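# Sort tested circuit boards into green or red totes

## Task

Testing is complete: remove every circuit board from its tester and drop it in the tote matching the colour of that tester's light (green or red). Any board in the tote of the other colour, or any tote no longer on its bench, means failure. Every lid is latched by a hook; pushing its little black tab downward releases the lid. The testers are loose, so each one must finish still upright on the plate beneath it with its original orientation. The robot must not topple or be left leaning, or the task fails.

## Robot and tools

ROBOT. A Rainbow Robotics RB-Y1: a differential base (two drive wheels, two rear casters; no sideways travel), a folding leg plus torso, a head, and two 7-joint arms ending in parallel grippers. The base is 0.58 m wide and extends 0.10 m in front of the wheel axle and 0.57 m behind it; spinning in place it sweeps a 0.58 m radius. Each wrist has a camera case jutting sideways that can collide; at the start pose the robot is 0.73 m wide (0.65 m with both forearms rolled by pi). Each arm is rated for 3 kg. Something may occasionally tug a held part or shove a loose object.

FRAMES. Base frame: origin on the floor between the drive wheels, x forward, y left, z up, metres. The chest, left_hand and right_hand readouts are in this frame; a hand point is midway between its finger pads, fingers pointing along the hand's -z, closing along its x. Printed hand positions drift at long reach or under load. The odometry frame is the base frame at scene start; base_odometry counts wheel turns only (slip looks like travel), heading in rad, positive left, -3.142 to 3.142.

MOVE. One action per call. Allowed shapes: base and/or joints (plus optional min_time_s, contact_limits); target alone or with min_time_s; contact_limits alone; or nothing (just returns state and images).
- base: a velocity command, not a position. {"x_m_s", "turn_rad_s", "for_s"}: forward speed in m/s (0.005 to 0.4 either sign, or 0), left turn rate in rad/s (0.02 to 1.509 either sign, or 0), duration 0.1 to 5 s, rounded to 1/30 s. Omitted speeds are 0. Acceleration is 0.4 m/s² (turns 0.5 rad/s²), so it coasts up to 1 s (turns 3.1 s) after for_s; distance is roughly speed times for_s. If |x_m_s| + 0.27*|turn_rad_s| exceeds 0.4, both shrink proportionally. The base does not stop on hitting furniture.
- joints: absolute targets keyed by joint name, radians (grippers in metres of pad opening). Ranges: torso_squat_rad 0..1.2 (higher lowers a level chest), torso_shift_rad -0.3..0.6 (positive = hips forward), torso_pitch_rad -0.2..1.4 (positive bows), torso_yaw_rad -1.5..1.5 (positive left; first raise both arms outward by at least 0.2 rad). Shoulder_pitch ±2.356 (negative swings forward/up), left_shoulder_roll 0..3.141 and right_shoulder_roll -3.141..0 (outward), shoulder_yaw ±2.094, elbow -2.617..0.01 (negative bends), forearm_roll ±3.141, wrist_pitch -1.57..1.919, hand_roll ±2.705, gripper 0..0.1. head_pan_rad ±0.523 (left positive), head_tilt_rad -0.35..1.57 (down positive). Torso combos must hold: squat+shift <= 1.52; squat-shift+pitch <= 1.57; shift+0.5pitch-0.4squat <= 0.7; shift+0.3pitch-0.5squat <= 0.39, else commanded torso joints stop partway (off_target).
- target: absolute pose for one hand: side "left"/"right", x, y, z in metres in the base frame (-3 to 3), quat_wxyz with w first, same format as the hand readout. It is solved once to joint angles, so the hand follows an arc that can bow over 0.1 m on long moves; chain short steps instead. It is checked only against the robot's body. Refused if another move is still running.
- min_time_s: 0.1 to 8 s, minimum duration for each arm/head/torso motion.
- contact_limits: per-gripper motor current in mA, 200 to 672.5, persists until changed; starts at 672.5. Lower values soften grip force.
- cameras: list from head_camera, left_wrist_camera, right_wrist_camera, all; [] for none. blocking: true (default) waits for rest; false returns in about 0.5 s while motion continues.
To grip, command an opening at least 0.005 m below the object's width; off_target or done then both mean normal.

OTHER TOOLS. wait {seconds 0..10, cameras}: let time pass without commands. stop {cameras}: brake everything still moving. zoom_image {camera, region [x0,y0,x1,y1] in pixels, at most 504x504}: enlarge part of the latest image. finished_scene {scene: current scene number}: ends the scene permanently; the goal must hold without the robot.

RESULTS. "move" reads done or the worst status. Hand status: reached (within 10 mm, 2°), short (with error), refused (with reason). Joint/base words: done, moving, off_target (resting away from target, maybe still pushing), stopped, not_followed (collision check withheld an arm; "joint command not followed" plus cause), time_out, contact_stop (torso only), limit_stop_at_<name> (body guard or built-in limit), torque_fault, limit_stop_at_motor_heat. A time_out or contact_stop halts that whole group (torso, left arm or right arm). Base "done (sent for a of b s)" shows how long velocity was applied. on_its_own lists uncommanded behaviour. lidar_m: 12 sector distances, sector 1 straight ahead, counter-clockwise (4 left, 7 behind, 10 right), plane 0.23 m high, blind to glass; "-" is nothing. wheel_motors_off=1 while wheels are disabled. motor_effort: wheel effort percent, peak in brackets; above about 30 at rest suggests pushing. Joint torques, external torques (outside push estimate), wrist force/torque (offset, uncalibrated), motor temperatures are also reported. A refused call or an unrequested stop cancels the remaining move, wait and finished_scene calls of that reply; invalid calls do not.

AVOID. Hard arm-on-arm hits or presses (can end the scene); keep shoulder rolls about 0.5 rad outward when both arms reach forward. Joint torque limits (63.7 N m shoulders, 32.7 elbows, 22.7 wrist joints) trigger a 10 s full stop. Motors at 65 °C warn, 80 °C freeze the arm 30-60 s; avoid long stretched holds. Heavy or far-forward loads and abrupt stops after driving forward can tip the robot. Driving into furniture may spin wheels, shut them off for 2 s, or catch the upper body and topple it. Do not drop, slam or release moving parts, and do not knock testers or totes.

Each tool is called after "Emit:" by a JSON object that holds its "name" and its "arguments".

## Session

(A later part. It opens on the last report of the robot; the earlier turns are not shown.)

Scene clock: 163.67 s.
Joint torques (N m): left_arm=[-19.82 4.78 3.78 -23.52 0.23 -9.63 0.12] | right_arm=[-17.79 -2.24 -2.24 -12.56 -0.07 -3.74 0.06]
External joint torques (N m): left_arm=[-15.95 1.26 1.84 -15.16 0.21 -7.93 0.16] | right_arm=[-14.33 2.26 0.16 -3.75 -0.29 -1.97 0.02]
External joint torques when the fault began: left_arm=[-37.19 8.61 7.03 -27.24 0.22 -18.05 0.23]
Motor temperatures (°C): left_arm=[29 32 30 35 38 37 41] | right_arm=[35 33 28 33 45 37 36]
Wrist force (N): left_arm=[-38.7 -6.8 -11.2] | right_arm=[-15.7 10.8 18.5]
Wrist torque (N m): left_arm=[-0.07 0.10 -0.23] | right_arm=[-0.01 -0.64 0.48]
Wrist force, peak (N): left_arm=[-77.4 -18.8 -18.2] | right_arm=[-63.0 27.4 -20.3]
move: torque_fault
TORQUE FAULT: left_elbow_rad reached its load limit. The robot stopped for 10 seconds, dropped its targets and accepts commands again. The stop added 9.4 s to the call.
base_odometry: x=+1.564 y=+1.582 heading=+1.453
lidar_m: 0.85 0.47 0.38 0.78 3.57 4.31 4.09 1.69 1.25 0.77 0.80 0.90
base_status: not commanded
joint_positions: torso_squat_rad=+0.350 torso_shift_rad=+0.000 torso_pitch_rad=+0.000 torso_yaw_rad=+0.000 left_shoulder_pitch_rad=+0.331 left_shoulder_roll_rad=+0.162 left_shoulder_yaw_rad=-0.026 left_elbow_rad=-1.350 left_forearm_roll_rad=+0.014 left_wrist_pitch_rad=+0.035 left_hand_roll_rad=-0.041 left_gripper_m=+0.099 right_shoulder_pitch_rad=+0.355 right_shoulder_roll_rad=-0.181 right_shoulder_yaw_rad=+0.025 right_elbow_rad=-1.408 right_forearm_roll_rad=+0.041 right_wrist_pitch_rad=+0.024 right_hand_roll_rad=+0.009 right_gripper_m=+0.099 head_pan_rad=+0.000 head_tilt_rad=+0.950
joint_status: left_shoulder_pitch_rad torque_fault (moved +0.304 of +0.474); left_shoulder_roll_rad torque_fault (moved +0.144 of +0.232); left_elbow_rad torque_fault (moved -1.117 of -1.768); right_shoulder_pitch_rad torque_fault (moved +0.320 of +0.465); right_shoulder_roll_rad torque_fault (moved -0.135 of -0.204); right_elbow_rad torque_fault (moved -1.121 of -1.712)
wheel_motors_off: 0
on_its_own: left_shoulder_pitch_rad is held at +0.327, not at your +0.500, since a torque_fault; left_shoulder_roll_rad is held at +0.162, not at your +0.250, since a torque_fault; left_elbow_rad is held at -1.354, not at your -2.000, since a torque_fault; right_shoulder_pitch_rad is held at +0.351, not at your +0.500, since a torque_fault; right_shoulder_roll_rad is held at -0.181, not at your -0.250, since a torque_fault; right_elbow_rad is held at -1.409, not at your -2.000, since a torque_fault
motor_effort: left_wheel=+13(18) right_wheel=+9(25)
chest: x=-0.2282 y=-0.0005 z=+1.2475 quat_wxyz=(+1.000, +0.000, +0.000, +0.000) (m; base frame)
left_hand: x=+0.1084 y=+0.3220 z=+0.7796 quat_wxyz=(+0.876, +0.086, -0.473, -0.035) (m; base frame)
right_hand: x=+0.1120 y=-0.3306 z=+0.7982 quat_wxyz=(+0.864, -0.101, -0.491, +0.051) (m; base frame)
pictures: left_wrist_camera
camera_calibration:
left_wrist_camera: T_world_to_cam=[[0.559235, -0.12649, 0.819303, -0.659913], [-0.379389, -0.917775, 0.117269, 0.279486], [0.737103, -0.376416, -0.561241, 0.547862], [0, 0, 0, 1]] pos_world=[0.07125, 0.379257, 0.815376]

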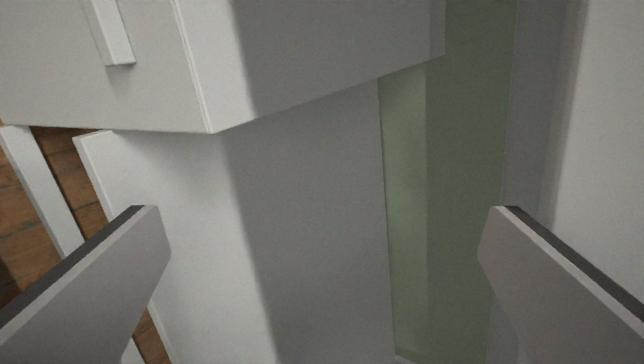

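Emit:
{"name": "move", "arguments": {"joints": {"left_elbow_rad": -0.9, "right_elbow_rad": -0.9}, "cameras": []}}

Emit:
{"name": "move", "arguments": {"base": {"x_m_s": -0.2, "for_s": 1.8}, "cameras": ["head_camera"]}}

Emit:
{"name": "move", "arguments": {"joints": {"left_shoulder_pitch_rad": 0.5, "left_shoulder_roll_rad": 0.25, "left_elbow_rad": -2.3, "right_shoulder_pitch_rad": 0.5, "right_shoulder_roll_rad": -0.25, "right_elbow_rad": -2.3}, "cameras": []}}

Emit:
{"name": "move", "arguments": {"target": {"side":"left","x":0.15,"y":0.3,"z":1.1,"quat_wxyz":[1,0,0,0]}, "cameras": []}}

Emit:
{"name": "move", "arguments": {"target": {"side":"right","x":0.15,"y":-0.3,"z":1.1,"quat_wxyz":[1,0,0,0]}, "cameras": ["head_camera"]}}

Scene clock: 178.37 s.
Joint torques (N m): left_arm=[-1.31 5.01 2.65 -4.76 0.16 -1.45 0.1] | right_arm=[-0.49 -3.08 -1.62 -4.32 -0.04 -1.26 0]
External joint torques (N m): left_arm=[-0.8 0.73 1.12 0.01 0.14 -0.34 0.12] | right_arm=[-1 2.37 0.26 0.29 -0.17 -0.19 -0.02]
Motor temperatures (°C): left_arm=[29 32 30 36 38 37 41] | right_arm=[35 33 28 34 45 37 36]
Wrist force (N): left_arm=[-4.7 -1.1 -8.5] | right_arm=[-0.8 12.3 -12.2]
Wrist torque (N m): left_arm=[0.06 -0.55 -0.22] | right_arm=[-0.17 0.69 0.48]
Wrist force, peak (N): left_arm=[-38.8 -6.7 -11.3] | right_arm=[-16.1 10.8 18.9]
move: done
base_odometry: x=+1.564 y=+1.582 heading=+1.453
lidar_m: 0.85 0.47 0.38 0.78 3.57 4.31 4.10 1.69 1.24 0.77 0.79 0.90
base_status: not commanded
joint_positions: torso_squat_rad=+0.350 torso_shift_rad=+0.000 torso_pitch_rad=+0.000 torso_yaw_rad=+0.000 left_shoulder_pitch_rad=+0.327 left_shoulder_roll_rad=+0.162 left_shoulder_yaw_rad=-0.026 left_elbow_rad=-0.900 left_forearm_roll_rad=+0.014 left_wrist_pitch_rad=+0.033 left_hand_roll_rad=-0.041 left_gripper_m=+0.100 right_shoulder_pitch_rad=+0.352 right_shoulder_roll_rad=-0.181 right_shoulder_yaw_rad=+0.025 right_elbow_rad=-0.900 right_forearm_roll_rad=+0.041 right_wrist_pitch_rad=+0.024 right_hand_roll_rad=+0.009 right_gripper_m=+0.099 head_pan_rad=+0.000 head_tilt_rad=+0.950
joint_status: all done
wheel_motors_off: 0
on_its_own: left_shoulder_pitch_rad is held at +0.327, not at your +0.500, since a torque_fault; left_shoulder_roll_rad is held at +0.162, not at your +0.250, since a torque_fault; right_shoulder_pitch_rad is held at +0.351, not at your +0.500, since a torque_fault; right_shoulder_roll_rad is held at -0.181, not at your -0.250, since a torque_fault
motor_effort: left_wheel=+5(13) right_wheel=-3(10)
chest: x=-0.2280 y=-0.0007 z=+1.2475 quat_wxyz=(+1.000, +0.000, +0.000, +0.000) (m; base frame)
left_hand: x=-0.0520 y=+0.3396 z=+0.6381 quat_wxyz=(+0.959, +0.087, -0.269, -0.018) (m; base frame)
right_hand: x=-0.0681 y=-0.3537 z=+0.6368 quat_wxyz=(+0.960, -0.099, -0.260, +0.031) (m; base frame)
pictures: none
No camera images: "cameras" was empty.

Scene clock: 181.43 s.
Joint torques (N m): left_arm=[-1.09 5.18 2.52 -4.51 0.26 -1.36 0.14] | right_arm=[-0.23 -3.2 -1.48 -4.07 -0.25 -1.25 0.05]
External joint torques (N m): left_arm=[-0.57 0.9 0.98 0.26 0.24 -0.24 0.16] | right_arm=[-0.72 2.25 0.39 0.55 -0.38 -0.18 0.02]
Motor temperatures (°C): left_arm=[29 32 30 36 38 37 41] | right_arm=[35 33 28 34 45 37 36]
Wrist force (N): left_arm=[-4.8 -1.0 -8.4] | right_arm=[-0.9 11.8 -12.0]
Wrist torque (N m): left_arm=[0.04 -0.58 -0.20] | right_arm=[-0.11 0.66 0.50]
Wrist force, peak (N): left_arm=[-5.1 -1.0 -8.5] | right_arm=[-0.3 12.2 -12.1]
move: done
base_odometry: x=+1.522 y=+1.224 heading=+1.454
lidar_m: 1.22 0.65 0.78 2.53 3.57 3.86 3.74 1.68 1.25 1.20 0.93 1.11
base_status: done (sent for 1.8 of 1.8 s)
joint_positions: torso_squat_rad=+0.350 torso_shift_rad=+0.000 torso_pitch_rad=+0.000 torso_yaw_rad=+0.000 left_shoulder_pitch_rad=+0.327 left_shoulder_roll_rad=+0.162 left_shoulder_yaw_rad=-0.026 left_elbow_rad=-0.900 left_forearm_roll_rad=+0.014 left_wrist_pitch_rad=+0.033 left_hand_roll_rad=-0.041 left_gripper_m=+0.100 right_shoulder_pitch_rad=+0.352 right_shoulder_roll_rad=-0.181 right_shoulder_yaw_rad=+0.025 right_elbow_rad=-0.900 right_forearm_roll_rad=+0.041 right_wrist_pitch_rad=+0.024 right_hand_roll_rad=+0.009 right_gripper_m=+0.099 head_pan_rad=+0.000 head_tilt_rad=+0.950
joint_status: not commanded
wheel_motors_off: 0
on_its_own: left_shoulder_pitch_rad is held at +0.327, not at your +0.500, since a torque_fault; left_shoulder_roll_rad is held at +0.162, not at your +0.250, since a torque_fault; right_shoulder_pitch_rad is held at +0.351, not at your +0.500, since a torque_fault; right_shoulder_roll_rad is held at -0.181, not at your -0.250, since a torque_fault
motor_effort: left_wheel=+8(23) right_wheel=-5(24)
chest: x=-0.2280 y=-0.0007 z=+1.2475 quat_wxyz=(+1.000, +0.000, +0.000, +0.000) (m; base frame)
left_hand: x=-0.0519 y=+0.3396 z=+0.6382 quat_wxyz=(+0.959, +0.087, -0.269, -0.018) (m; base frame)
right_hand: x=-0.0680 y=-0.3537 z=+0.6368 quat_wxyz=(+0.960, -0.099, -0.260, +0.031) (m; base frame)
pictures: head_camera
camera_calibration:
head_camera: T_world_to_cam=[[0.0310515, -0.998752, 0.0391232, -0.052748], [-0.789146, -0.0485194, -0.612286, 0.782629], [0.61342, -0.0118615, -0.789668, 1.2084], [0, 0, 0, 1]] pos_world=[-0.122012, -0.000375987, 1.43549]

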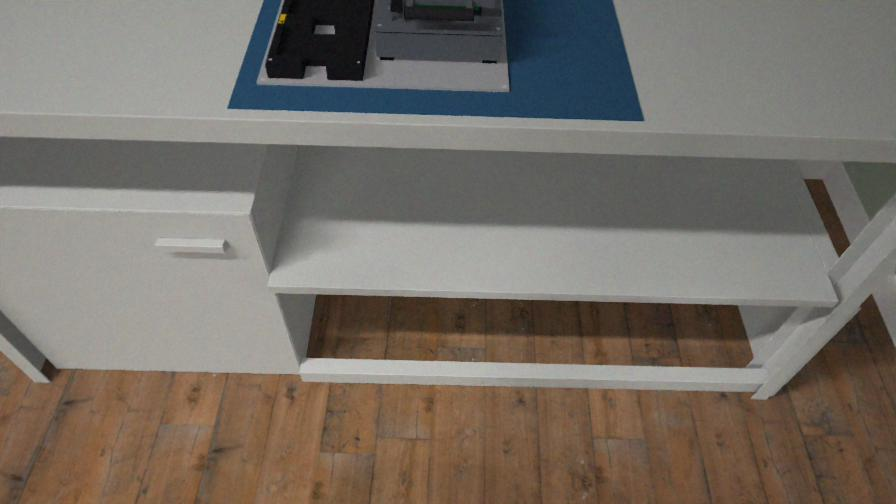

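Scene clock: 183.63 s.
Joint torques (N m): left_arm=[-2.65 3.86 3.11 -8.94 0.22 -1.68 0.11] | right_arm=[-1.8 -4.27 -2.6 -9.25 -0.06 -1.74 0.1]
External joint torques (N m): left_arm=[0.52 0.9 0.49 1.33 0.19 0.17 0.15] | right_arm=[1.06 -0.63 0.29 1.4 -0.31 0.18 0.04]
Motor temperatures (°C): left_arm=[29 32 30 35 38 37 41] | right_arm=[35 33 28 34 45 37 36]
Wrist force (N): left_arm=[-7.4 -1.8 -2.1] | right_arm=[-3.5 12.5 -5.3]
Wrist torque (N m): left_arm=[0.15 -0.73 -0.19] | right_arm=[-0.22 0.54 0.46]
Wrist force, peak (N): left_arm=[-6.5 -0.9 -8.2] | right_arm=[-0.2 12.7 -12.1]
move: done
base_odometry: x=+1.522 y=+1.224 heading=+1.454
lidar_m: 1.21 0.65 0.79 2.53 3.57 3.86 3.73 1.69 1.24 1.20 0.93 1.10
base_status: not commanded
joint_positions: torso_squat_rad=+0.350 torso_shift_rad=+0.000 torso_pitch_rad=+0.000 torso_yaw_rad=+0.000 left_shoulder_pitch_rad=+0.500 left_shoulder_roll_rad=+0.250 left_shoulder_yaw_rad=-0.026 left_elbow_rad=-2.300 left_forearm_roll_rad=+0.014 left_wrist_pitch_rad=+0.033 left_hand_roll_rad=-0.041 left_gripper_m=+0.100 right_shoulder_pitch_rad=+0.500 right_shoulder_roll_rad=-0.250 right_shoulder_yaw_rad=+0.025 right_elbow_rad=-2.300 right_forearm_roll_rad=+0.041 right_wrist_pitch_rad=+0.024 right_hand_roll_rad=+0.009 right_gripper_m=+0.099 head_pan_rad=+0.000 head_tilt_rad=+0.950
joint_status: all done
wheel_motors_off: 0
motor_effort: left_wheel=+9(11) right_wheel=-4(7)
chest: x=-0.2280 y=-0.0007 z=+1.2475 quat_wxyz=(+1.000, +0.000, +0.000, +0.000) (m; base frame)
left_hand: x=+0.1498 y=+0.2736 z=+1.1527 quat_wxyz=(+0.626, +0.099, -0.767, -0.097) (m; base frame)
right_hand: x=+0.1493 y=-0.2750 z=+1.1545 quat_wxyz=(+0.621, -0.108, -0.769, +0.104) (m; base frame)
pictures: none
No camera images: "cameras" was empty.

Scene clock: 185.53 s.
Joint torques (N m): left_arm=[-15.08 10.45 7.78 -1.82 0.16 -0.39 -0.26] | right_arm=[-2.72 -4.12 -2.54 -9.1 -0.08 -1.88 0.03]
External joint torques (N m): left_arm=[1.55 -0.8 -1.58 0.8 0.14 -0.31 -0.26] | right_arm=[0.13 -0.49 0.34 1.55 -0.33 0.03 -0.02]
Motor temperatures (°C): left_arm=[29 32 30 35 38 37 41] | right_arm=[35 33 28 34 45 37 36]
Wrist force (N): left_arm=[-1.4 0.0 -9.4] | right_arm=[-3.7 12.5 -5.6]
Wrist torque (N m): left_arm=[-0.03 -0.37 -0.22] | right_arm=[-0.25 0.52 0.45]
Wrist force, peak (N): left_arm=[-3.7 0.7 -9.9] | right_arm=[-3.5 13.0 -5.6]
move: done
base_odometry: x=+1.522 y=+1.224 heading=+1.454
lidar_m: 1.21 0.65 0.79 2.53 3.58 3.86 3.74 1.67 1.24 1.19 0.93 1.12
base_status: not commanded
joint_positions: torso_squat_rad=+0.350 torso_shift_rad=+0.000 torso_pitch_rad=+0.000 torso_yaw_rad=+0.000 left_shoulder_pitch_rad=-0.728 left_shoulder_roll_rad=+1.051 left_shoulder_yaw_rad=-0.408 left_elbow_rad=-1.770 left_forearm_roll_rad=+1.297 left_wrist_pitch_rad=+1.919 left_hand_roll_rad=+0.666 left_gripper_m=+0.100 right_shoulder_pitch_rad=+0.500 right_shoulder_roll_rad=-0.250 right_shoulder_yaw_rad=+0.025 right_elbow_rad=-2.300 right_forearm_roll_rad=+0.041 right_wrist_pitch_rad=+0.024 right_hand_roll_rad=+0.009 right_gripper_m=+0.099 head_pan_rad=+0.000 head_tilt_rad=+0.950
joint_status: all done
wheel_motors_off: 0
motor_effort: left_wheel=+9(10) right_wheel=-7(9)
chest: x=-0.2280 y=-0.0007 z=+1.2475 quat_wxyz=(+1.000, +0.000, +0.000, +0.000) (m; base frame)
left_hand: x=+0.1499 y=+0.3007 z=+1.1006 quat_wxyz=(+1.000, -0.001, -0.003, +0.001) (m; base frame)
left_hand_status: reached (checked arc, planned for 1.6 s): 1 mm and 0.4 deg off.
right_hand: x=+0.1493 y=-0.2751 z=+1.1544 quat_wxyz=(+0.621, -0.108, -0.769, +0.104) (m; base frame)
pictures: none
No camera images: "cameras" was empty.

Scene clock: 187.43 s.
Joint torques (N m): left_arm=[-15.32 10.38 8.16 -2.1 0.2 -0.12 -0.28] | right_arm=[-15.37 -11.14 -8.22 -2.04 0.25 -0.42 0.32]
External joint torques (N m): left_arm=[1.31 -0.86 -1.2 0.53 0.19 -0.03 -0.27] | right_arm=[2.52 1.44 1.5 0.74 0.01 -0.38 0.32]
Motor temperatures (°C): left_arm=[29 32 30 35 38 37 41] | right_arm=[35 33 28 34 45 37 36]
Wrist force (N): left_arm=[-1.6 -0.1 -9.6] | right_arm=[2.1 10.7 -12.7]
Wrist torque (N m): left_arm=[-0.02 -0.39 -0.23] | right_arm=[-0.05 0.85 0.53]
Wrist force, peak (N): left_arm=[-1.6 0.1 -9.7] | right_arm=[2.4 11.1 -12.9]
move: done
base_odometry: x=+1.522 y=+1.224 heading=+1.454
lidar_m: 1.22 0.65 0.80 2.53 3.57 3.86 3.74 1.69 1.24 1.20 0.94 1.12
base_status: not commanded
joint_positions: torso_squat_rad=+0.350 torso_shift_rad=+0.000 torso_pitch_rad=+0.000 torso_yaw_rad=+0.000 left_shoulder_pitch_rad=-0.728 left_shoulder_roll_rad=+1.051 left_shoulder_yaw_rad=-0.408 left_elbow_rad=-1.770 left_forearm_roll_rad=+1.297 left_wrist_pitch_rad=+1.919 left_hand_roll_rad=+0.666 left_gripper_m=+0.100 right_shoulder_pitch_rad=-0.732 right_shoulder_roll_rad=-1.052 right_shoulder_yaw_rad=+0.411 right_elbow_rad=-1.773 right_forearm_roll_rad=-1.298 right_wrist_pitch_rad=+1.919 right_hand_roll_rad=-0.672 right_gripper_m=+0.099 head_pan_rad=+0.000 head_tilt_rad=+0.950
joint_status: all done
wheel_motors_off: 0
motor_effort: left_wheel=+7(9) right_wheel=-6(8)
chest: x=-0.2280 y=-0.0007 z=+1.2475 quat_wxyz=(+1.000, +0.000, +0.000, +0.000) (m; base frame)
left_hand: x=+0.1499 y=+0.3007 z=+1.1005 quat_wxyz=(+1.000, -0.001, -0.003, +0.001) (m; base frame)
right_hand: x=+0.1500 y=-0.3009 z=+1.1008 quat_wxyz=(+1.000, +0.001, -0.004, -0.001) (m; base frame)
right_hand_status: reached (checked arc, planned for 1.6 s): 1 mm and 0.5 deg off.
pictures: head_camera
camera_calibration:
head_camera: T_world_to_cam=[[0.0310858, -0.998751, 0.0391159, -0.052741], [-0.789126, -0.0485423, -0.612311, 0.782644], [0.613445, -0.0118332, -0.789649, 1.2084], [0, 0, 0, 1]] pos_world=[-0.122042, -0.000384563, 1.4355]

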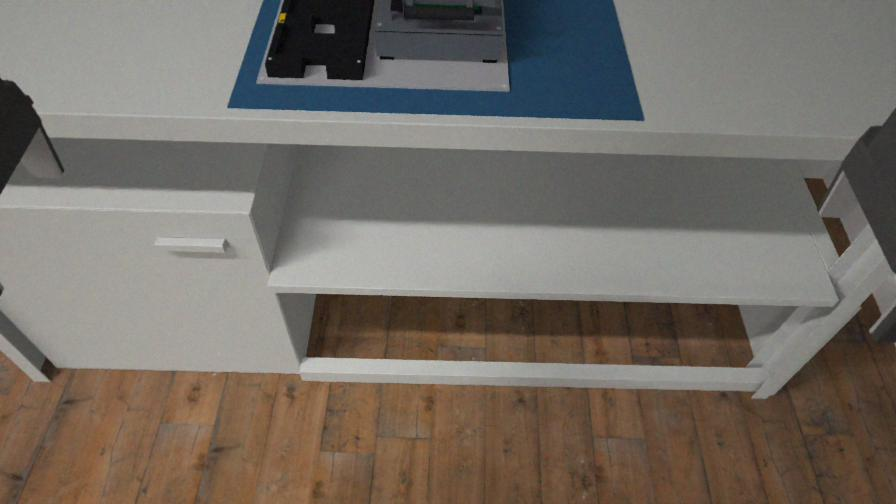

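Emit:
{"name": "move", "arguments": {"base": {"x_m_s": 0.2, "for_s": 1.8}, "cameras": []}}

Emit:
{"name": "move", "arguments": {"target": {"side":"left","x":0.28,"y":0.12,"z":1.08,"quat_wxyz":[1,0,0,0]}, "cameras": ["head_camera", "left_wrist_camera"]}}

Scene clock: 195.40 s.
Joint torques (N m): left_arm=[-15.25 10.39 8.53 -2.09 0.17 -0.13 -0.23] | right_arm=[-15.71 -11.2 -8.79 -2.26 0.15 -0.35 0.32]
External joint torques (N m): left_arm=[1.38 -0.86 -0.83 0.54 0.16 -0.05 -0.23] | right_arm=[2.18 1.38 0.93 0.53 -0.09 -0.32 0.32]
Motor temperatures (°C): left_arm=[29 32 30 35 38 37 41] | right_arm=[35 34 28 33 45 37 36]
Wrist force (N): left_arm=[-1.6 -0.2 -9.4] | right_arm=[2.3 10.4 -12.8]
Wrist torque (N m): left_arm=[0.01 -0.38 -0.24] | right_arm=[-0.01 0.88 0.53]
Wrist force, peak (N): left_arm=[-1.9 0.0 -9.8] | right_arm=[2.6 10.6 -13.4]
move: done
base_odometry: x=+1.564 y=+1.582 heading=+1.454
lidar_m: 0.86 0.46 0.38 0.78 3.57 4.31 4.10 1.68 1.24 0.80 0.79 0.89
base_status: done (sent for 1.8 of 1.8 s)
joint_positions: torso_squat_rad=+0.350 torso_shift_rad=+0.000 torso_pitch_rad=+0.000 torso_yaw_rad=+0.000 left_shoulder_pitch_rad=-0.728 left_shoulder_roll_rad=+1.051 left_shoulder_yaw_rad=-0.408 left_elbow_rad=-1.770 left_forearm_roll_rad=+1.297 left_wrist_pitch_rad=+1.919 left_hand_roll_rad=+0.666 left_gripper_m=+0.100 right_shoulder_pitch_rad=-0.732 right_shoulder_roll_rad=-1.052 right_shoulder_yaw_rad=+0.411 right_elbow_rad=-1.773 right_forearm_roll_rad=-1.298 right_wrist_pitch_rad=+1.919 right_hand_roll_rad=-0.672 right_gripper_m=+0.099 head_pan_rad=+0.000 head_tilt_rad=+0.950
joint_status: not commanded
wheel_motors_off: 0
motor_effort: left_wheel=+2(27) right_wheel=-7(26)
chest: x=-0.2280 y=-0.0007 z=+1.2475 quat_wxyz=(+1.000, +0.000, +0.000, +0.000) (m; base frame)
left_hand: x=+0.1499 y=+0.3007 z=+1.1005 quat_wxyz=(+1.000, -0.001, -0.003, +0.001) (m; base frame)
right_hand: x=+0.1499 y=-0.3009 z=+1.1007 quat_wxyz=(+1.000, +0.001, -0.004, -0.001) (m; base frame)
pictures: none
No camera images: "cameras" was empty.

Scene clock: 197.33 s.
Joint torques (N m): left_arm=[-21.96 8.43 4.98 -3.23 0.18 -0.12 -0.07] | right_arm=[-15.78 -11.13 -8.76 -2.27 0.03 -0.2 0.35]
External joint torques (N m): left_arm=[2.25 0.5 -0.75 1.28 0.17 -0.03 -0.07] | right_arm=[2.11 1.44 0.96 0.52 -0.22 -0.16 0.35]
Motor temperatures (°C): left_arm=[29 32 30 35 38 37 41] | right_arm=[35 34 28 33 45 37 36]
Wrist force (N): left_arm=[-1.6 0.1 -9.2] | right_arm=[2.3 10.6 -13.1]
Wrist torque (N m): left_arm=[-0.03 -0.38 -0.24] | right_arm=[-0.04 0.86 0.53]
Wrist force, peak (N): left_arm=[-2.3 1.0 -9.8] | right_arm=[2.3 10.9 -13.2]
move: done
base_odometry: x=+1.564 y=+1.582 heading=+1.454
lidar_m: 0.85 0.46 0.38 0.78 3.57 4.31 4.09 1.70 1.25 0.80 0.79 0.90
base_status: not commanded
joint_positions: torso_squat_rad=+0.350 torso_shift_rad=+0.000 torso_pitch_rad=+0.000 torso_yaw_rad=+0.000 left_shoulder_pitch_rad=-1.318 left_shoulder_roll_rad=+0.393 left_shoulder_yaw_rad=-0.695 left_elbow_rad=-0.773 left_forearm_roll_rad=+1.046 left_wrist_pitch_rad=+1.739 left_hand_roll_rad=+0.538 left_gripper_m=+0.100 right_shoulder_pitch_rad=-0.732 right_shoulder_roll_rad=-1.052 right_shoulder_yaw_rad=+0.411 right_elbow_rad=-1.773 right_forearm_roll_rad=-1.298 right_wrist_pitch_rad=+1.919 right_hand_roll_rad=-0.672 right_gripper_m=+0.099 head_pan_rad=+0.000 head_tilt_rad=+0.950
joint_status: all done
wheel_motors_off: 0
motor_effort: left_wheel=+4(5) right_wheel=-4(6)
chest: x=-0.2280 y=-0.0007 z=+1.2475 quat_wxyz=(+1.000, +0.000, +0.000, +0.000) (m; base frame)
left_hand: x=+0.2795 y=+0.1199 z=+1.0803 quat_wxyz=(+1.000, -0.001, -0.003, +0.000) (m; base frame)
left_hand_status: reached (checked arc, planned for 1.3 s): 1 mm and 0.3 deg off.
right_hand: x=+0.1499 y=-0.3009 z=+1.1007 quat_wxyz=(+1.000, +0.001, -0.004, -0.001) (m; base frame)
pictures: head_camera, left_wrist_camera
camera_calibration:
head_camera: T_world_to_cam=[[0.0310572, -0.998753, 0.0390962, -0.052725], [-0.789126, -0.0485077, -0.612313, 0.782648], [0.613446, -0.011835, -0.789648, 1.2084], [0, 0, 0, 1]] pos_world=[-0.122039, -0.000393343, 1.43549]
left_wrist_camera: T_world_to_cam=[[0.999853, 0.0155916, -0.00707918, -0.275058], [0.0170609, -0.871772, 0.489615, -0.394903], [0.00146246, -0.489664, -0.87191, 1.06921], [0, 0, 0, 1]] pos_world=[0.280191, 0.183578, 1.12366]

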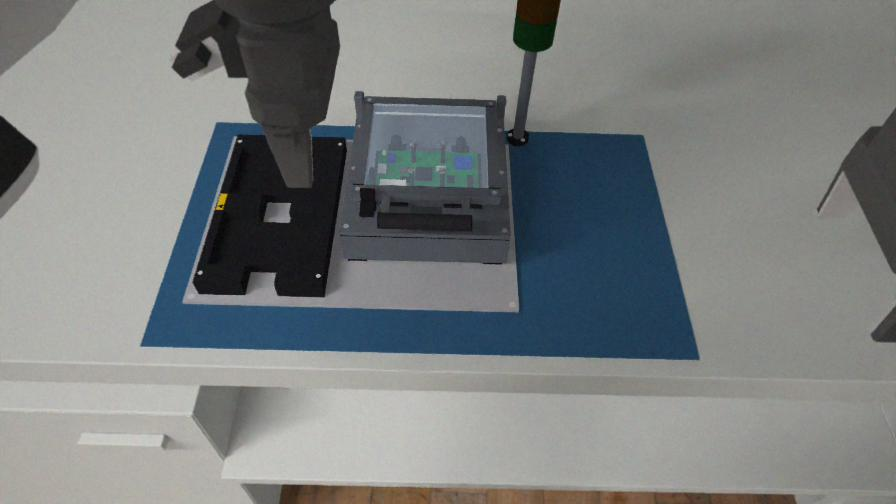

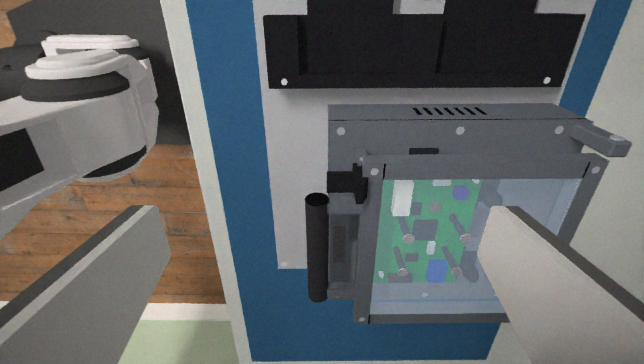

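Emit:
{"name": "move", "arguments": {"target": {"side":"left","x":0.288,"y":0.15,"z":1.05,"quat_wxyz":[1,0,0,0]}, "cameras": []}}

Emit:
{"name": "move", "arguments": {"joints": {"left_gripper_m": 0.0, "right_gripper_m": 0.06}, "cameras": ["left_wrist_camera"]}}

Emit:
{"name": "move", "arguments": {"target": {"side":"right","x":0.277,"y":-0.05,"z":1.05,"quat_wxyz":[1,0,0,0]}, "cameras": ["head_camera", "right_wrist_camera"]}}

Scene clock: 235.87 s.
Joint torques (N m): left_arm=[-23.35 8.02 4.27 -4.28 0.29 -0.22 0.21] | right_arm=[-15.72 -11.28 -8.78 -2.33 0.08 -0.1 0.33]
External joint torques (N m): left_arm=[1.04 -0.15 -0.94 0.3 0.27 -0.13 0.21] | right_arm=[2.18 1.3 0.93 0.45 -0.16 -0.06 0.33]
Motor temperatures (°C): left_arm=[30 32 30 34 38 36 41] | right_arm=[36 34 29 33 45 37 36]
Wrist force (N): left_arm=[-1.3 -0.2 -9.4] | right_arm=[2.3 10.9 -12.9]
Wrist torque (N m): left_arm=[-0.03 -0.36 -0.26] | right_arm=[-0.08 0.88 0.51]
Wrist force, peak (N): left_arm=[-1.4 1.1 -10.4] | right_arm=[2.5 11.1 -13.2]
move: done
base_odometry: x=+1.564 y=+1.582 heading=+1.454
lidar_m: 0.85 0.46 0.38 0.78 3.57 4.31 4.09 1.70 1.24 0.80 0.80 0.89
base_status: not commanded
joint_positions: torso_squat_rad=+0.350 torso_shift_rad=+0.000 torso_pitch_rad=+0.000 torso_yaw_rad=+0.000 left_shoulder_pitch_rad=-1.277 left_shoulder_roll_rad=+0.407 left_shoulder_yaw_rad=-0.704 left_elbow_rad=-0.688 left_forearm_roll_rad=+1.032 left_wrist_pitch_rad=+1.662 left_hand_roll_rad=+0.440 left_gripper_m=+0.100 right_shoulder_pitch_rad=-0.732 right_shoulder_roll_rad=-1.052 right_shoulder_yaw_rad=+0.411 right_elbow_rad=-1.773 right_forearm_roll_rad=-1.298 right_wrist_pitch_rad=+1.919 right_hand_roll_rad=-0.672 right_gripper_m=+0.099 head_pan_rad=+0.000 head_tilt_rad=+0.950
joint_status: all done
wheel_motors_off: 0
motor_effort: left_wheel=+5(6) right_wheel=-4(6)
chest: x=-0.2280 y=-0.0007 z=+1.2475 quat_wxyz=(+1.000, +0.000, +0.000, +0.000) (m; base frame)
left_hand: x=+0.2876 y=+0.1501 z=+1.0501 quat_wxyz=(+1.000, +0.000, -0.001, +0.000) (m; base frame)
left_hand_status: reached (checked arc, planned for 0.3 s): 0 mm and 0.2 deg off.
right_hand: x=+0.1499 y=-0.3009 z=+1.1007 quat_wxyz=(+1.000, +0.001, -0.004, -0.001) (m; base frame)
pictures: none
No camera images: "cameras" was empty.

Scene clock: 237.57 s.
Joint torques (N m): left_arm=[-23.38 7.92 4.14 -4.31 0.29 -0.22 0.2] | right_arm=[-15.71 -11.29 -8.88 -2.44 0.09 -0.1 0.34]
External joint torques (N m): left_arm=[1.01 -0.24 -1.07 0.27 0.27 -0.13 0.2] | right_arm=[2.18 1.28 0.83 0.35 -0.16 -0.07 0.34]
Motor temperatures (°C): left_arm=[30 32 30 34 38 36 41] | right_arm=[36 34 29 33 45 37 36]
Wrist force (N): left_arm=[-1.6 0.1 -9.3] | right_arm=[2.2 10.6 -13.0]
Wrist torque (N m): left_arm=[-0.03 -0.42 -0.26] | right_arm=[-0.03 0.86 0.53]
Wrist force, peak (N): left_arm=[-1.7 0.0 -9.6] | right_arm=[2.5 10.9 -13.1]
move: done
base_odometry: x=+1.564 y=+1.582 heading=+1.454
lidar_m: 0.85 0.47 0.37 0.78 3.57 4.32 4.10 1.69 1.24 0.80 0.80 0.89
base_status: not commanded
joint_positions: torso_squat_rad=+0.350 torso_shift_rad=+0.000 torso_pitch_rad=+0.000 torso_yaw_rad=+0.000 left_shoulder_pitch_rad=-1.277 left_shoulder_roll_rad=+0.407 left_shoulder_yaw_rad=-0.704 left_elbow_rad=-0.688 left_forearm_roll_rad=+1.032 left_wrist_pitch_rad=+1.662 left_hand_roll_rad=+0.440 left_gripper_m=+0.000 right_shoulder_pitch_rad=-0.732 right_shoulder_roll_rad=-1.052 right_shoulder_yaw_rad=+0.411 right_elbow_rad=-1.773 right_forearm_roll_rad=-1.298 right_wrist_pitch_rad=+1.919 right_hand_roll_rad=-0.672 right_gripper_m=+0.060 head_pan_rad=+0.000 head_tilt_rad=+0.950
joint_status: all done
wheel_motors_off: 0
motor_effort: left_wheel=+4(6) right_wheel=-4(6)
chest: x=-0.2280 y=-0.0007 z=+1.2475 quat_wxyz=(+1.000, +0.000, +0.000, +0.000) (m; base frame)
left_hand: x=+0.2876 y=+0.1501 z=+1.0501 quat_wxyz=(+1.000, +0.000, -0.001, +0.000) (m; base frame)
right_hand: x=+0.1499 y=-0.3009 z=+1.1007 quat_wxyz=(+1.000, +0.001, -0.004, -0.001) (m; base frame)
pictures: left_wrist_camera
camera_calibration:
left_wrist_camera: T_world_to_cam=[[0.99983, 0.0157301, -0.00957082, -0.281253], [0.0184011, -0.872291, 0.488641, -0.353161], [-0.000662169, -0.488734, -0.872433, 1.05871], [0, 0, 0, 1]] pos_world=[0.288405, 0.213791, 1.09353]

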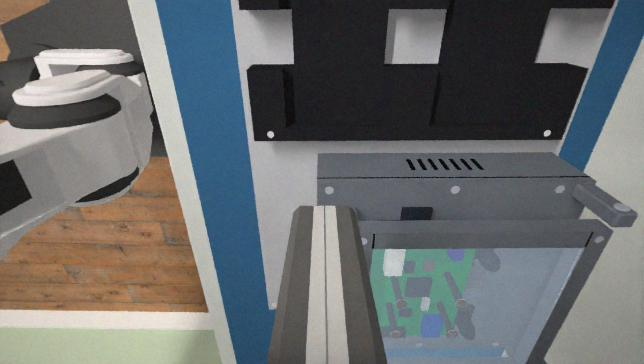

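Scene clock: 239.70 s.
Joint torques (N m): left_arm=[-23.45 7.97 4.41 -4.35 0.24 -0.2 0.26] | right_arm=[-22.26 -9.25 -2.53 -3.27 0.3 -0.03 0.18]
External joint torques (N m): left_arm=[0.95 -0.2 -0.8 0.23 0.22 -0.11 0.26] | right_arm=[3.65 -0.99 0.91 1.51 0.04 0.02 0.18]
Motor temperatures (°C): left_arm=[30 32 30 34 38 36 41] | right_arm=[36 34 29 33 45 37 36]
Wrist force (N): left_arm=[-1.5 0.0 -9.5] | right_arm=[2.1 10.7 -12.7]
Wrist torque (N m): left_arm=[-0.03 -0.39 -0.27] | right_arm=[-0.02 0.85 0.51]
Wrist force, peak (N): left_arm=[-1.5 -0.2 -9.8] | right_arm=[1.9 11.0 -13.8]
move: done
base_odometry: x=+1.564 y=+1.582 heading=+1.454
lidar_m: 0.85 0.47 0.38 0.78 3.57 4.31 4.10 1.69 1.24 0.80 0.80 0.89
base_status: not commanded
joint_positions: torso_squat_rad=+0.350 torso_shift_rad=+0.000 torso_pitch_rad=+0.000 torso_yaw_rad=+0.000 left_shoulder_pitch_rad=-1.277 left_shoulder_roll_rad=+0.407 left_shoulder_yaw_rad=-0.704 left_elbow_rad=-0.688 left_forearm_roll_rad=+1.032 left_wrist_pitch_rad=+1.662 left_hand_roll_rad=+0.440 left_gripper_m=+0.000 right_shoulder_pitch_rad=-1.427 right_shoulder_roll_rad=-0.155 right_shoulder_yaw_rad=+0.728 right_elbow_rad=-0.455 right_forearm_roll_rad=-1.013 right_wrist_pitch_rad=+1.598 right_hand_roll_rad=-0.527 right_gripper_m=+0.060 head_pan_rad=+0.000 head_tilt_rad=+0.950
joint_status: all done
wheel_motors_off: 0
motor_effort: left_wheel=+4(6) right_wheel=-5(6)
chest: x=-0.2281 y=-0.0007 z=+1.2475 quat_wxyz=(+1.000, +0.000, +0.000, +0.000) (m; base frame)
left_hand: x=+0.2876 y=+0.1501 z=+1.0501 quat_wxyz=(+1.000, +0.000, -0.001, +0.000) (m; base frame)
right_hand: x=+0.2763 y=-0.0500 z=+1.0503 quat_wxyz=(+1.000, +0.001, -0.005, +0.000) (m; base frame)
right_hand_status: reached (checked arc, planned for 1.7 s): 1 mm and 0.6 deg off.
pictures: head_camera, right_wrist_camera
camera_calibration:
head_camera: T_world_to_cam=[[0.0311149, -0.998751, 0.0390895, -0.0527086], [-0.789075, -0.0485501, -0.612375, 0.782697], [0.613508, -0.0117906, -0.789601, 1.20838], [0, 0, 0, 1]] pos_world=[-0.122103, -0.000395295, 1.4355]
right_wrist_camera: T_world_to_cam=[[-0.999446, 0.0202685, -0.0264076, 0.307395], [0.00634044, 0.894658, 0.446707, -0.393008], [0.0326798, 0.446292, -0.89429, 1.02426], [0, 0, 0, 1]] pos_world=[0.276244, -0.111744, 1.09967]

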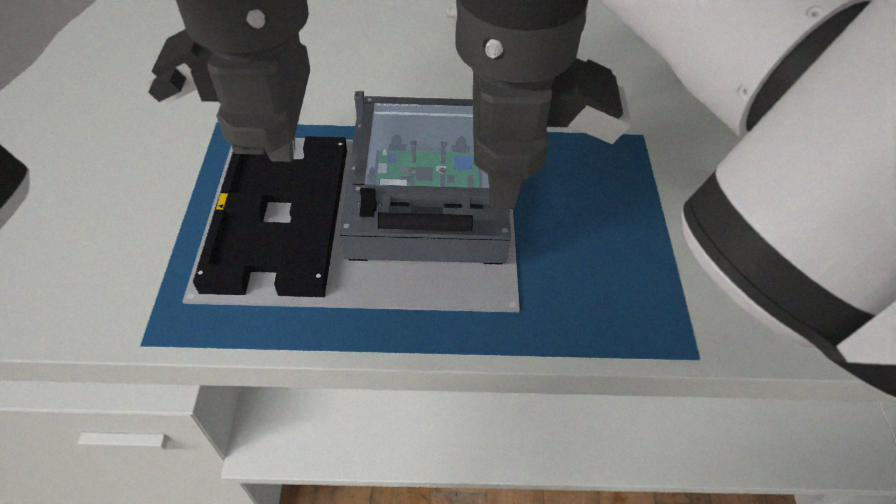

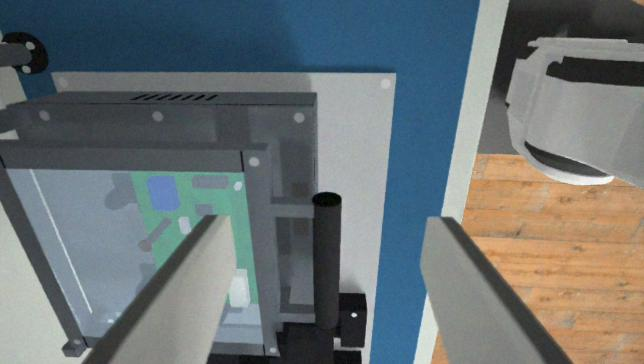

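Emit:
{"name": "move", "arguments": {"joints": {"right_gripper_m": 0.03}, "cameras": []}}

Emit:
{"name": "move", "arguments": {"target": {"side":"right","x":0.272,"y":-0.005,"z":1.0,"quat_wxyz":[1,0,0,0]}, "cameras": ["right_wrist_camera", "head_camera"]}}

Emit:
{"name": "zoom_image", "arguments": {"camera": "head_camera", "region": [340, 120, 540, 280]}}

Scene clock: 256.10 s.
Joint torques (N m): left_arm=[-23.28 7.87 4.23 -4.37 0.28 -0.16 0.19] | right_arm=[-22.56 -9.12 -2.45 -3.42 0.27 0.04 0.18]
External joint torques (N m): left_arm=[1.11 -0.29 -0.98 0.2 0.27 -0.07 0.19] | right_arm=[3.35 -0.86 0.99 1.36 0 0.09 0.18]
Motor temperatures (°C): left_arm=[30 32 30 34 38 36 41] | right_arm=[36 34 28 33 45 37 36]
Wrist force (N): left_arm=[-1.6 0.0 -9.2] | right_arm=[2.0 10.6 -13.0]
Wrist torque (N m): left_arm=[-0.02 -0.39 -0.26] | right_arm=[-0.03 0.85 0.52]
Wrist force, peak (N): left_arm=[-1.6 -0.2 -9.8] | right_arm=[1.9 10.9 -13.2]
move: done
base_odometry: x=+1.564 y=+1.582 heading=+1.454
lidar_m: 0.86 0.46 0.38 0.77 3.57 4.31 4.10 1.69 1.24 0.81 0.80 0.90
base_status: not commanded
joint_positions: torso_squat_rad=+0.350 torso_shift_rad=+0.000 torso_pitch_rad=+0.000 torso_yaw_rad=+0.000 left_shoulder_pitch_rad=-1.277 left_shoulder_roll_rad=+0.407 left_shoulder_yaw_rad=-0.704 left_elbow_rad=-0.688 left_forearm_roll_rad=+1.032 left_wrist_pitch_rad=+1.662 left_hand_roll_rad=+0.440 left_gripper_m=+0.000 right_shoulder_pitch_rad=-1.427 right_shoulder_roll_rad=-0.155 right_shoulder_yaw_rad=+0.728 right_elbow_rad=-0.455 right_forearm_roll_rad=-1.013 right_wrist_pitch_rad=+1.598 right_hand_roll_rad=-0.527 right_gripper_m=+0.030 head_pan_rad=+0.000 head_tilt_rad=+0.950
joint_status: all done
wheel_motors_off: 0
motor_effort: left_wheel=+4(6) right_wheel=-3(6)
chest: x=-0.2281 y=-0.0007 z=+1.2475 quat_wxyz=(+1.000, +0.000, +0.000, +0.000) (m; base frame)
left_hand: x=+0.2876 y=+0.1501 z=+1.0501 quat_wxyz=(+1.000, +0.000, -0.001, +0.000) (m; base frame)
right_hand: x=+0.2763 y=-0.0500 z=+1.0503 quat_wxyz=(+1.000, +0.001, -0.005, +0.000) (m; base frame)
pictures: none
No camera images: "cameras" was empty.

Scene clock: 257.33 s.
Joint torques (N m): left_arm=[-22.83 8.01 4.35 -4.39 0.3 -0.24 0.25] | right_arm=[-23.32 -8.14 -1.44 -3 0.19 -0.04 -0.02]
External joint torques (N m): left_arm=[1.57 -0.15 -0.86 0.18 0.28 -0.15 0.25] | right_arm=[1.63 -0.56 0.68 1.09 -0.08 0.15 -0.02]
Motor temperatures (°C): left_arm=[30 32 30 34 38 36 41] | right_arm=[36 34 28 33 45 37 36]
Wrist force (N): left_arm=[-1.4 0.1 -9.3] | right_arm=[1.6 10.5 -13.0]
Wrist torque (N m): left_arm=[-0.02 -0.37 -0.26] | right_arm=[0.00 0.80 0.53]
Wrist force, peak (N): left_arm=[-1.6 -0.2 -9.8] | right_arm=[0.8 10.5 -14.6]
move: short
base_odometry: x=+1.564 y=+1.582 heading=+1.454
lidar_m: 0.85 0.46 0.37 0.79 3.57 4.31 4.10 1.69 1.25 0.81 0.79 0.90
base_status: not commanded
joint_positions: torso_squat_rad=+0.350 torso_shift_rad=+0.000 torso_pitch_rad=+0.000 torso_yaw_rad=+0.000 left_shoulder_pitch_rad=-1.277 left_shoulder_roll_rad=+0.407 left_shoulder_yaw_rad=-0.704 left_elbow_rad=-0.688 left_forearm_roll_rad=+1.032 left_wrist_pitch_rad=+1.662 left_hand_roll_rad=+0.440 left_gripper_m=+0.000 right_shoulder_pitch_rad=-1.433 right_shoulder_roll_rad=+0.000 right_shoulder_yaw_rad=+0.832 right_elbow_rad=-0.267 right_forearm_roll_rad=-1.068 right_wrist_pitch_rad=+1.378 right_hand_roll_rad=-0.533 right_gripper_m=+0.030 head_pan_rad=+0.000 head_tilt_rad=+0.950
joint_status: all done
wheel_motors_off: 0
motor_effort: left_wheel=+6(6) right_wheel=-5(6)
chest: x=-0.2281 y=-0.0008 z=+1.2475 quat_wxyz=(+1.000, +0.000, +0.000, +0.000) (m; base frame)
left_hand: x=+0.2877 y=+0.1501 z=+1.0501 quat_wxyz=(+1.000, +0.000, -0.001, +0.000) (m; base frame)
right_hand: x=+0.2714 y=-0.0051 z=+1.0002 quat_wxyz=(+0.999, +0.015, -0.035, +0.000) (m; base frame)
right_hand_status: short (checked arc, as near as the solve gets, planned for 0.5 s): 1 mm and 4.3 deg off. The place is met; only the turn is off.
pictures: head_camera, right_wrist_camera
camera_calibration:
head_camera: T_world_to_cam=[[0.0310982, -0.998753, 0.0390521, -0.052684], [-0.789093, -0.0485136, -0.612355, 0.782677], [0.613486, -0.0117726, -0.789618, 1.20839], [0, 0, 0, 1]] pos_world=[-0.122086, -0.000421975, 1.4355]
right_wrist_camera: T_world_to_cam=[[-0.996099, 0.0215607, -0.0855706, 0.358472], [-0.0213374, 0.882072, 0.470632, -0.427229], [0.0856266, 0.470622, -0.87817, 0.929167], [0, 0, 0, 1]] pos_world=[0.268396, -0.0681688, 1.04771]

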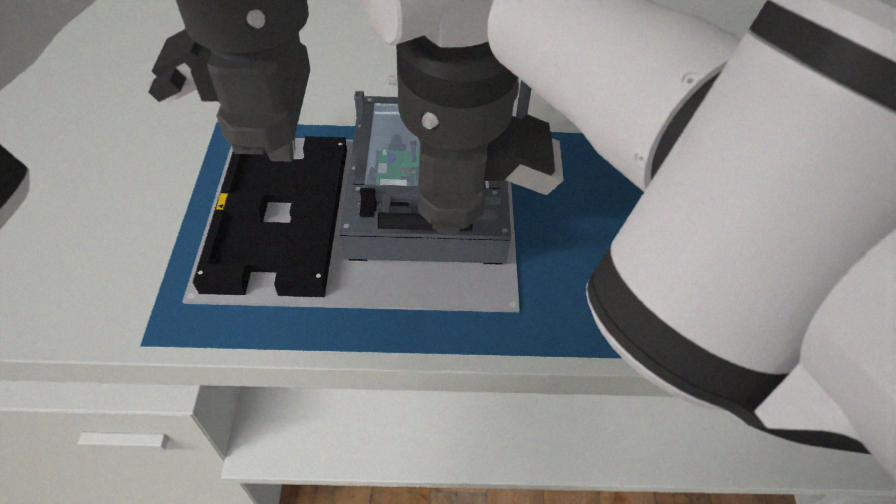

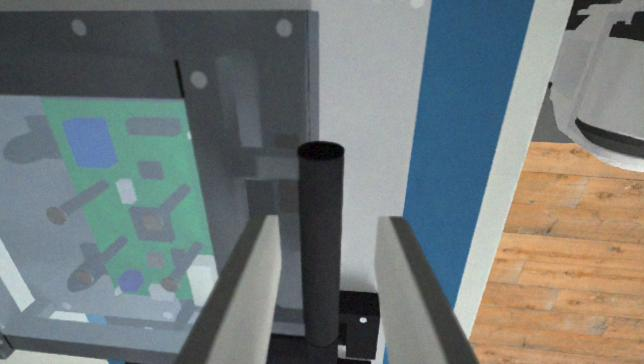

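Scaled by 2.520 from the camera's 896x504 image, which has a finer 1280x720 frame.

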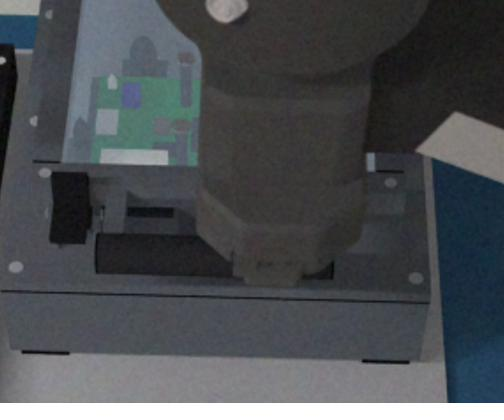

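Emit:
{"name": "move", "arguments": {"target": {"side":"right","x":0.2,"y":-0.12,"z":1.12,"quat_wxyz":[1,0,0,0]}, "cameras": []}}

Emit:
{"name": "move", "arguments": {"target": {"side":"left","x":0.15,"y":0.22,"z":1.15,"quat_wxyz":[1,0,0,0]}, "cameras": []}}

Emit:
{"name": "move", "arguments": {"joints": {"torso_pitch_rad": 0.3}, "cameras": ["head_camera"]}}

Scene clock: 267.90 s.
Joint torques (N m): left_arm=[-22.96 8.06 4.16 -4.29 0.26 -0.19 0.25] | right_arm=[-22.21 -7.31 -9.54 0.59 0.15 -0.19 0.04]
External joint torques (N m): left_arm=[1.43 -0.11 -1.05 0.29 0.24 -0.1 0.25] | right_arm=[0.92 1.11 0.78 -0.3 -0.08 -0.19 0.04]
Motor temperatures (°C): left_arm=[30 32 30 34 38 36 41] | right_arm=[36 34 28 33 45 37 36]
Wrist force (N): left_arm=[-1.7 0.0 -9.4] | right_arm=[2.2 10.6 -12.5]
Wrist torque (N m): left_arm=[-0.03 -0.42 -0.25] | right_arm=[-0.02 0.84 0.51]
Wrist force, peak (N): left_arm=[-2.0 -0.2 -9.7] | right_arm=[1.2 10.8 -14.0]
move: done
base_odometry: x=+1.564 y=+1.582 heading=+1.454
lidar_m: 0.85 0.46 0.38 0.78 3.57 4.31 4.09 1.68 1.24 0.81 0.80 0.89
base_status: not commanded
joint_positions: torso_squat_rad=+0.350 torso_shift_rad=+0.000 torso_pitch_rad=+0.000 torso_yaw_rad=+0.000 left_shoulder_pitch_rad=-1.277 left_shoulder_roll_rad=+0.407 left_shoulder_yaw_rad=-0.704 left_elbow_rad=-0.688 left_forearm_roll_rad=+1.032 left_wrist_pitch_rad=+1.662 left_hand_roll_rad=+0.440 left_gripper_m=+0.000 right_shoulder_pitch_rad=-1.502 right_shoulder_roll_rad=-0.811 right_shoulder_yaw_rad=+1.259 right_elbow_rad=-1.435 right_forearm_roll_rad=-1.676 right_wrist_pitch_rad=+1.556 right_hand_roll_rad=-0.972 right_gripper_m=+0.030 head_pan_rad=+0.000 head_tilt_rad=+0.950
joint_status: all done
wheel_motors_off: 0
motor_effort: left_wheel=+5(6) right_wheel=-5(6)
chest: x=-0.2281 y=-0.0008 z=+1.2475 quat_wxyz=(+1.000, +0.000, +0.000, +0.000) (m; base frame)
left_hand: x=+0.2877 y=+0.1501 z=+1.0501 quat_wxyz=(+1.000, +0.000, -0.001, +0.000) (m; base frame)
right_hand: x=+0.1996 y=-0.1196 z=+1.1206 quat_wxyz=(+1.000, +0.001, +0.004, +0.001) (m; base frame)
right_hand_status: reached (checked arc, planned for 1.5 s): 1 mm and 0.5 deg off.
pictures: none
No camera images: "cameras" was empty.

Scene clock: 269.73 s.
Joint torques (N m): left_arm=[-16.71 8.42 9.25 -0.41 0.16 -0.08 -0.07] | right_arm=[-21.84 -7.44 -9.32 0.9 0.09 -0.13 0.03]
External joint torques (N m): left_arm=[1.25 -0.13 -0.75 -0.02 0.13 -0.02 -0.07] | right_arm=[1.28 0.98 1 0 -0.14 -0.13 0.03]
Motor temperatures (°C): left_arm=[30 32 30 34 38 35 41] | right_arm=[36 34 28 33 45 37 36]
Wrist force (N): left_arm=[-1.7 0.1 -9.3] | right_arm=[2.3 10.6 -12.8]
Wrist torque (N m): left_arm=[-0.05 -0.39 -0.21] | right_arm=[-0.01 0.85 0.52]
Wrist force, peak (N): left_arm=[-3.1 1.0 -10.6] | right_arm=[2.1 10.9 -12.9]
move: done
base_odometry: x=+1.564 y=+1.582 heading=+1.455
lidar_m: 0.86 0.46 0.38 0.79 3.57 4.30 4.10 1.68 1.24 0.80 0.80 0.90
base_status: not commanded
joint_positions: torso_squat_rad=+0.350 torso_shift_rad=+0.000 torso_pitch_rad=+0.000 torso_yaw_rad=+0.000 left_shoulder_pitch_rad=-1.134 left_shoulder_roll_rad=+1.086 left_shoulder_yaw_rad=-0.780 left_elbow_rad=-1.788 left_forearm_roll_rad=+1.560 left_wrist_pitch_rad=+1.821 left_hand_roll_rad=+0.946 left_gripper_m=+0.000 right_shoulder_pitch_rad=-1.502 right_shoulder_roll_rad=-0.811 right_shoulder_yaw_rad=+1.259 right_elbow_rad=-1.435 right_forearm_roll_rad=-1.676 right_wrist_pitch_rad=+1.556 right_hand_roll_rad=-0.972 right_gripper_m=+0.030 head_pan_rad=+0.000 head_tilt_rad=+0.950
joint_status: all done
wheel_motors_off: 0
motor_effort: left_wheel=+6(6) right_wheel=-5(6)
chest: x=-0.2281 y=-0.0007 z=+1.2475 quat_wxyz=(+1.000, +0.000, +0.000, +0.000) (m; base frame)
left_hand: x=+0.1500 y=+0.2200 z=+1.1501 quat_wxyz=(+1.000, +0.000, +0.000, +0.000) (m; base frame)
left_hand_status: reached (checked arc, planned for 1.4 s): 0 mm and 0.0 deg off.
right_hand: x=+0.1996 y=-0.1195 z=+1.1206 quat_wxyz=(+1.000, +0.001, +0.004, +0.001) (m; base frame)
pictures: none
No camera images: "cameras" was empty.

Scene clock: 271.57 s.
Joint torques (N m): left_arm=[-15.12 9.4 8.72 -2.08 0.59 0.3 -0.04] | right_arm=[-20.6 -6.97 -9 -0.93 -0.37 0.16 -0.06]
External joint torques (N m): left_arm=[1.26 -0.29 -0.86 0.06 0.1 0.01 -0.06] | right_arm=[1.37 1.23 0.83 0.16 -0.08 -0.18 -0.04]
Motor temperatures (°C): left_arm=[30 32 30 34 38 35 41] | right_arm=[36 34 28 33 45 37 36]
Wrist force (N): left_arm=[0.1 0.0 -8.9] | right_arm=[4.0 10.7 -11.9]
Wrist torque (N m): left_arm=[-0.05 -0.29 -0.24] | right_arm=[-0.06 0.94 0.51]
Wrist force, peak (N): left_arm=[-1.8 -0.4 -9.3] | right_arm=[4.1 11.0 -12.9]
move: done
base_odometry: x=+1.564 y=+1.582 heading=+1.455
lidar_m: 0.86 0.47 0.38 0.79 3.56 4.31 4.09 1.68 1.24 0.81 0.79 0.90
base_status: not commanded
joint_positions: torso_squat_rad=+0.350 torso_shift_rad=+0.000 torso_pitch_rad=+0.300 torso_yaw_rad=+0.000 left_shoulder_pitch_rad=-1.134 left_shoulder_roll_rad=+1.086 left_shoulder_yaw_rad=-0.780 left_elbow_rad=-1.788 left_forearm_roll_rad=+1.560 left_wrist_pitch_rad=+1.821 left_hand_roll_rad=+0.946 left_gripper_m=+0.000 right_shoulder_pitch_rad=-1.503 right_shoulder_roll_rad=-0.811 right_shoulder_yaw_rad=+1.259 right_elbow_rad=-1.436 right_forearm_roll_rad=-1.676 right_wrist_pitch_rad=+1.556 right_hand_roll_rad=-0.972 right_gripper_m=+0.030 head_pan_rad=+0.000 head_tilt_rad=+0.950
joint_status: all done
wheel_motors_off: 0
motor_effort: left_wheel=+5(7) right_wheel=-4(6)
chest: x=-0.1366 y=-0.0007 z=+1.2337 quat_wxyz=(+0.989, +0.000, +0.149, +0.000) (m; base frame)
left_hand: x=+0.1958 y=+0.2201 z=+1.0289 quat_wxyz=(+0.989, +0.000, +0.150, +0.000) (m; base frame)
right_hand: x=+0.2344 y=-0.1194 z=+0.9861 quat_wxyz=(+0.988, +0.001, +0.153, +0.001) (m; base frame)
pictures: head_camera
camera_calibration:
head_camera: T_world_to_cam=[[0.04147, -0.998744, 0.0281339, -0.0400586], [-0.934816, -0.0487249, -0.351774, 0.505025], [0.352703, -0.011712, -0.935662, 1.28592], [0, 0, 0, 1]] pos_world=[0.02022, -0.000340413, 1.38196]

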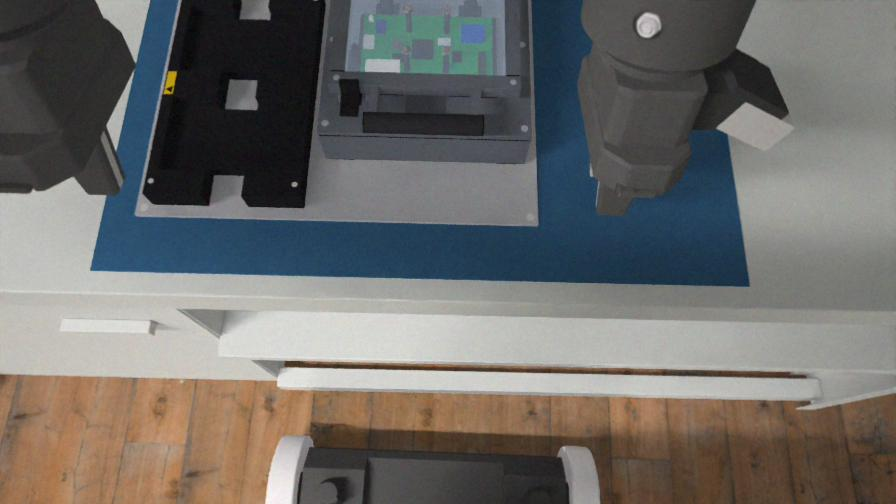

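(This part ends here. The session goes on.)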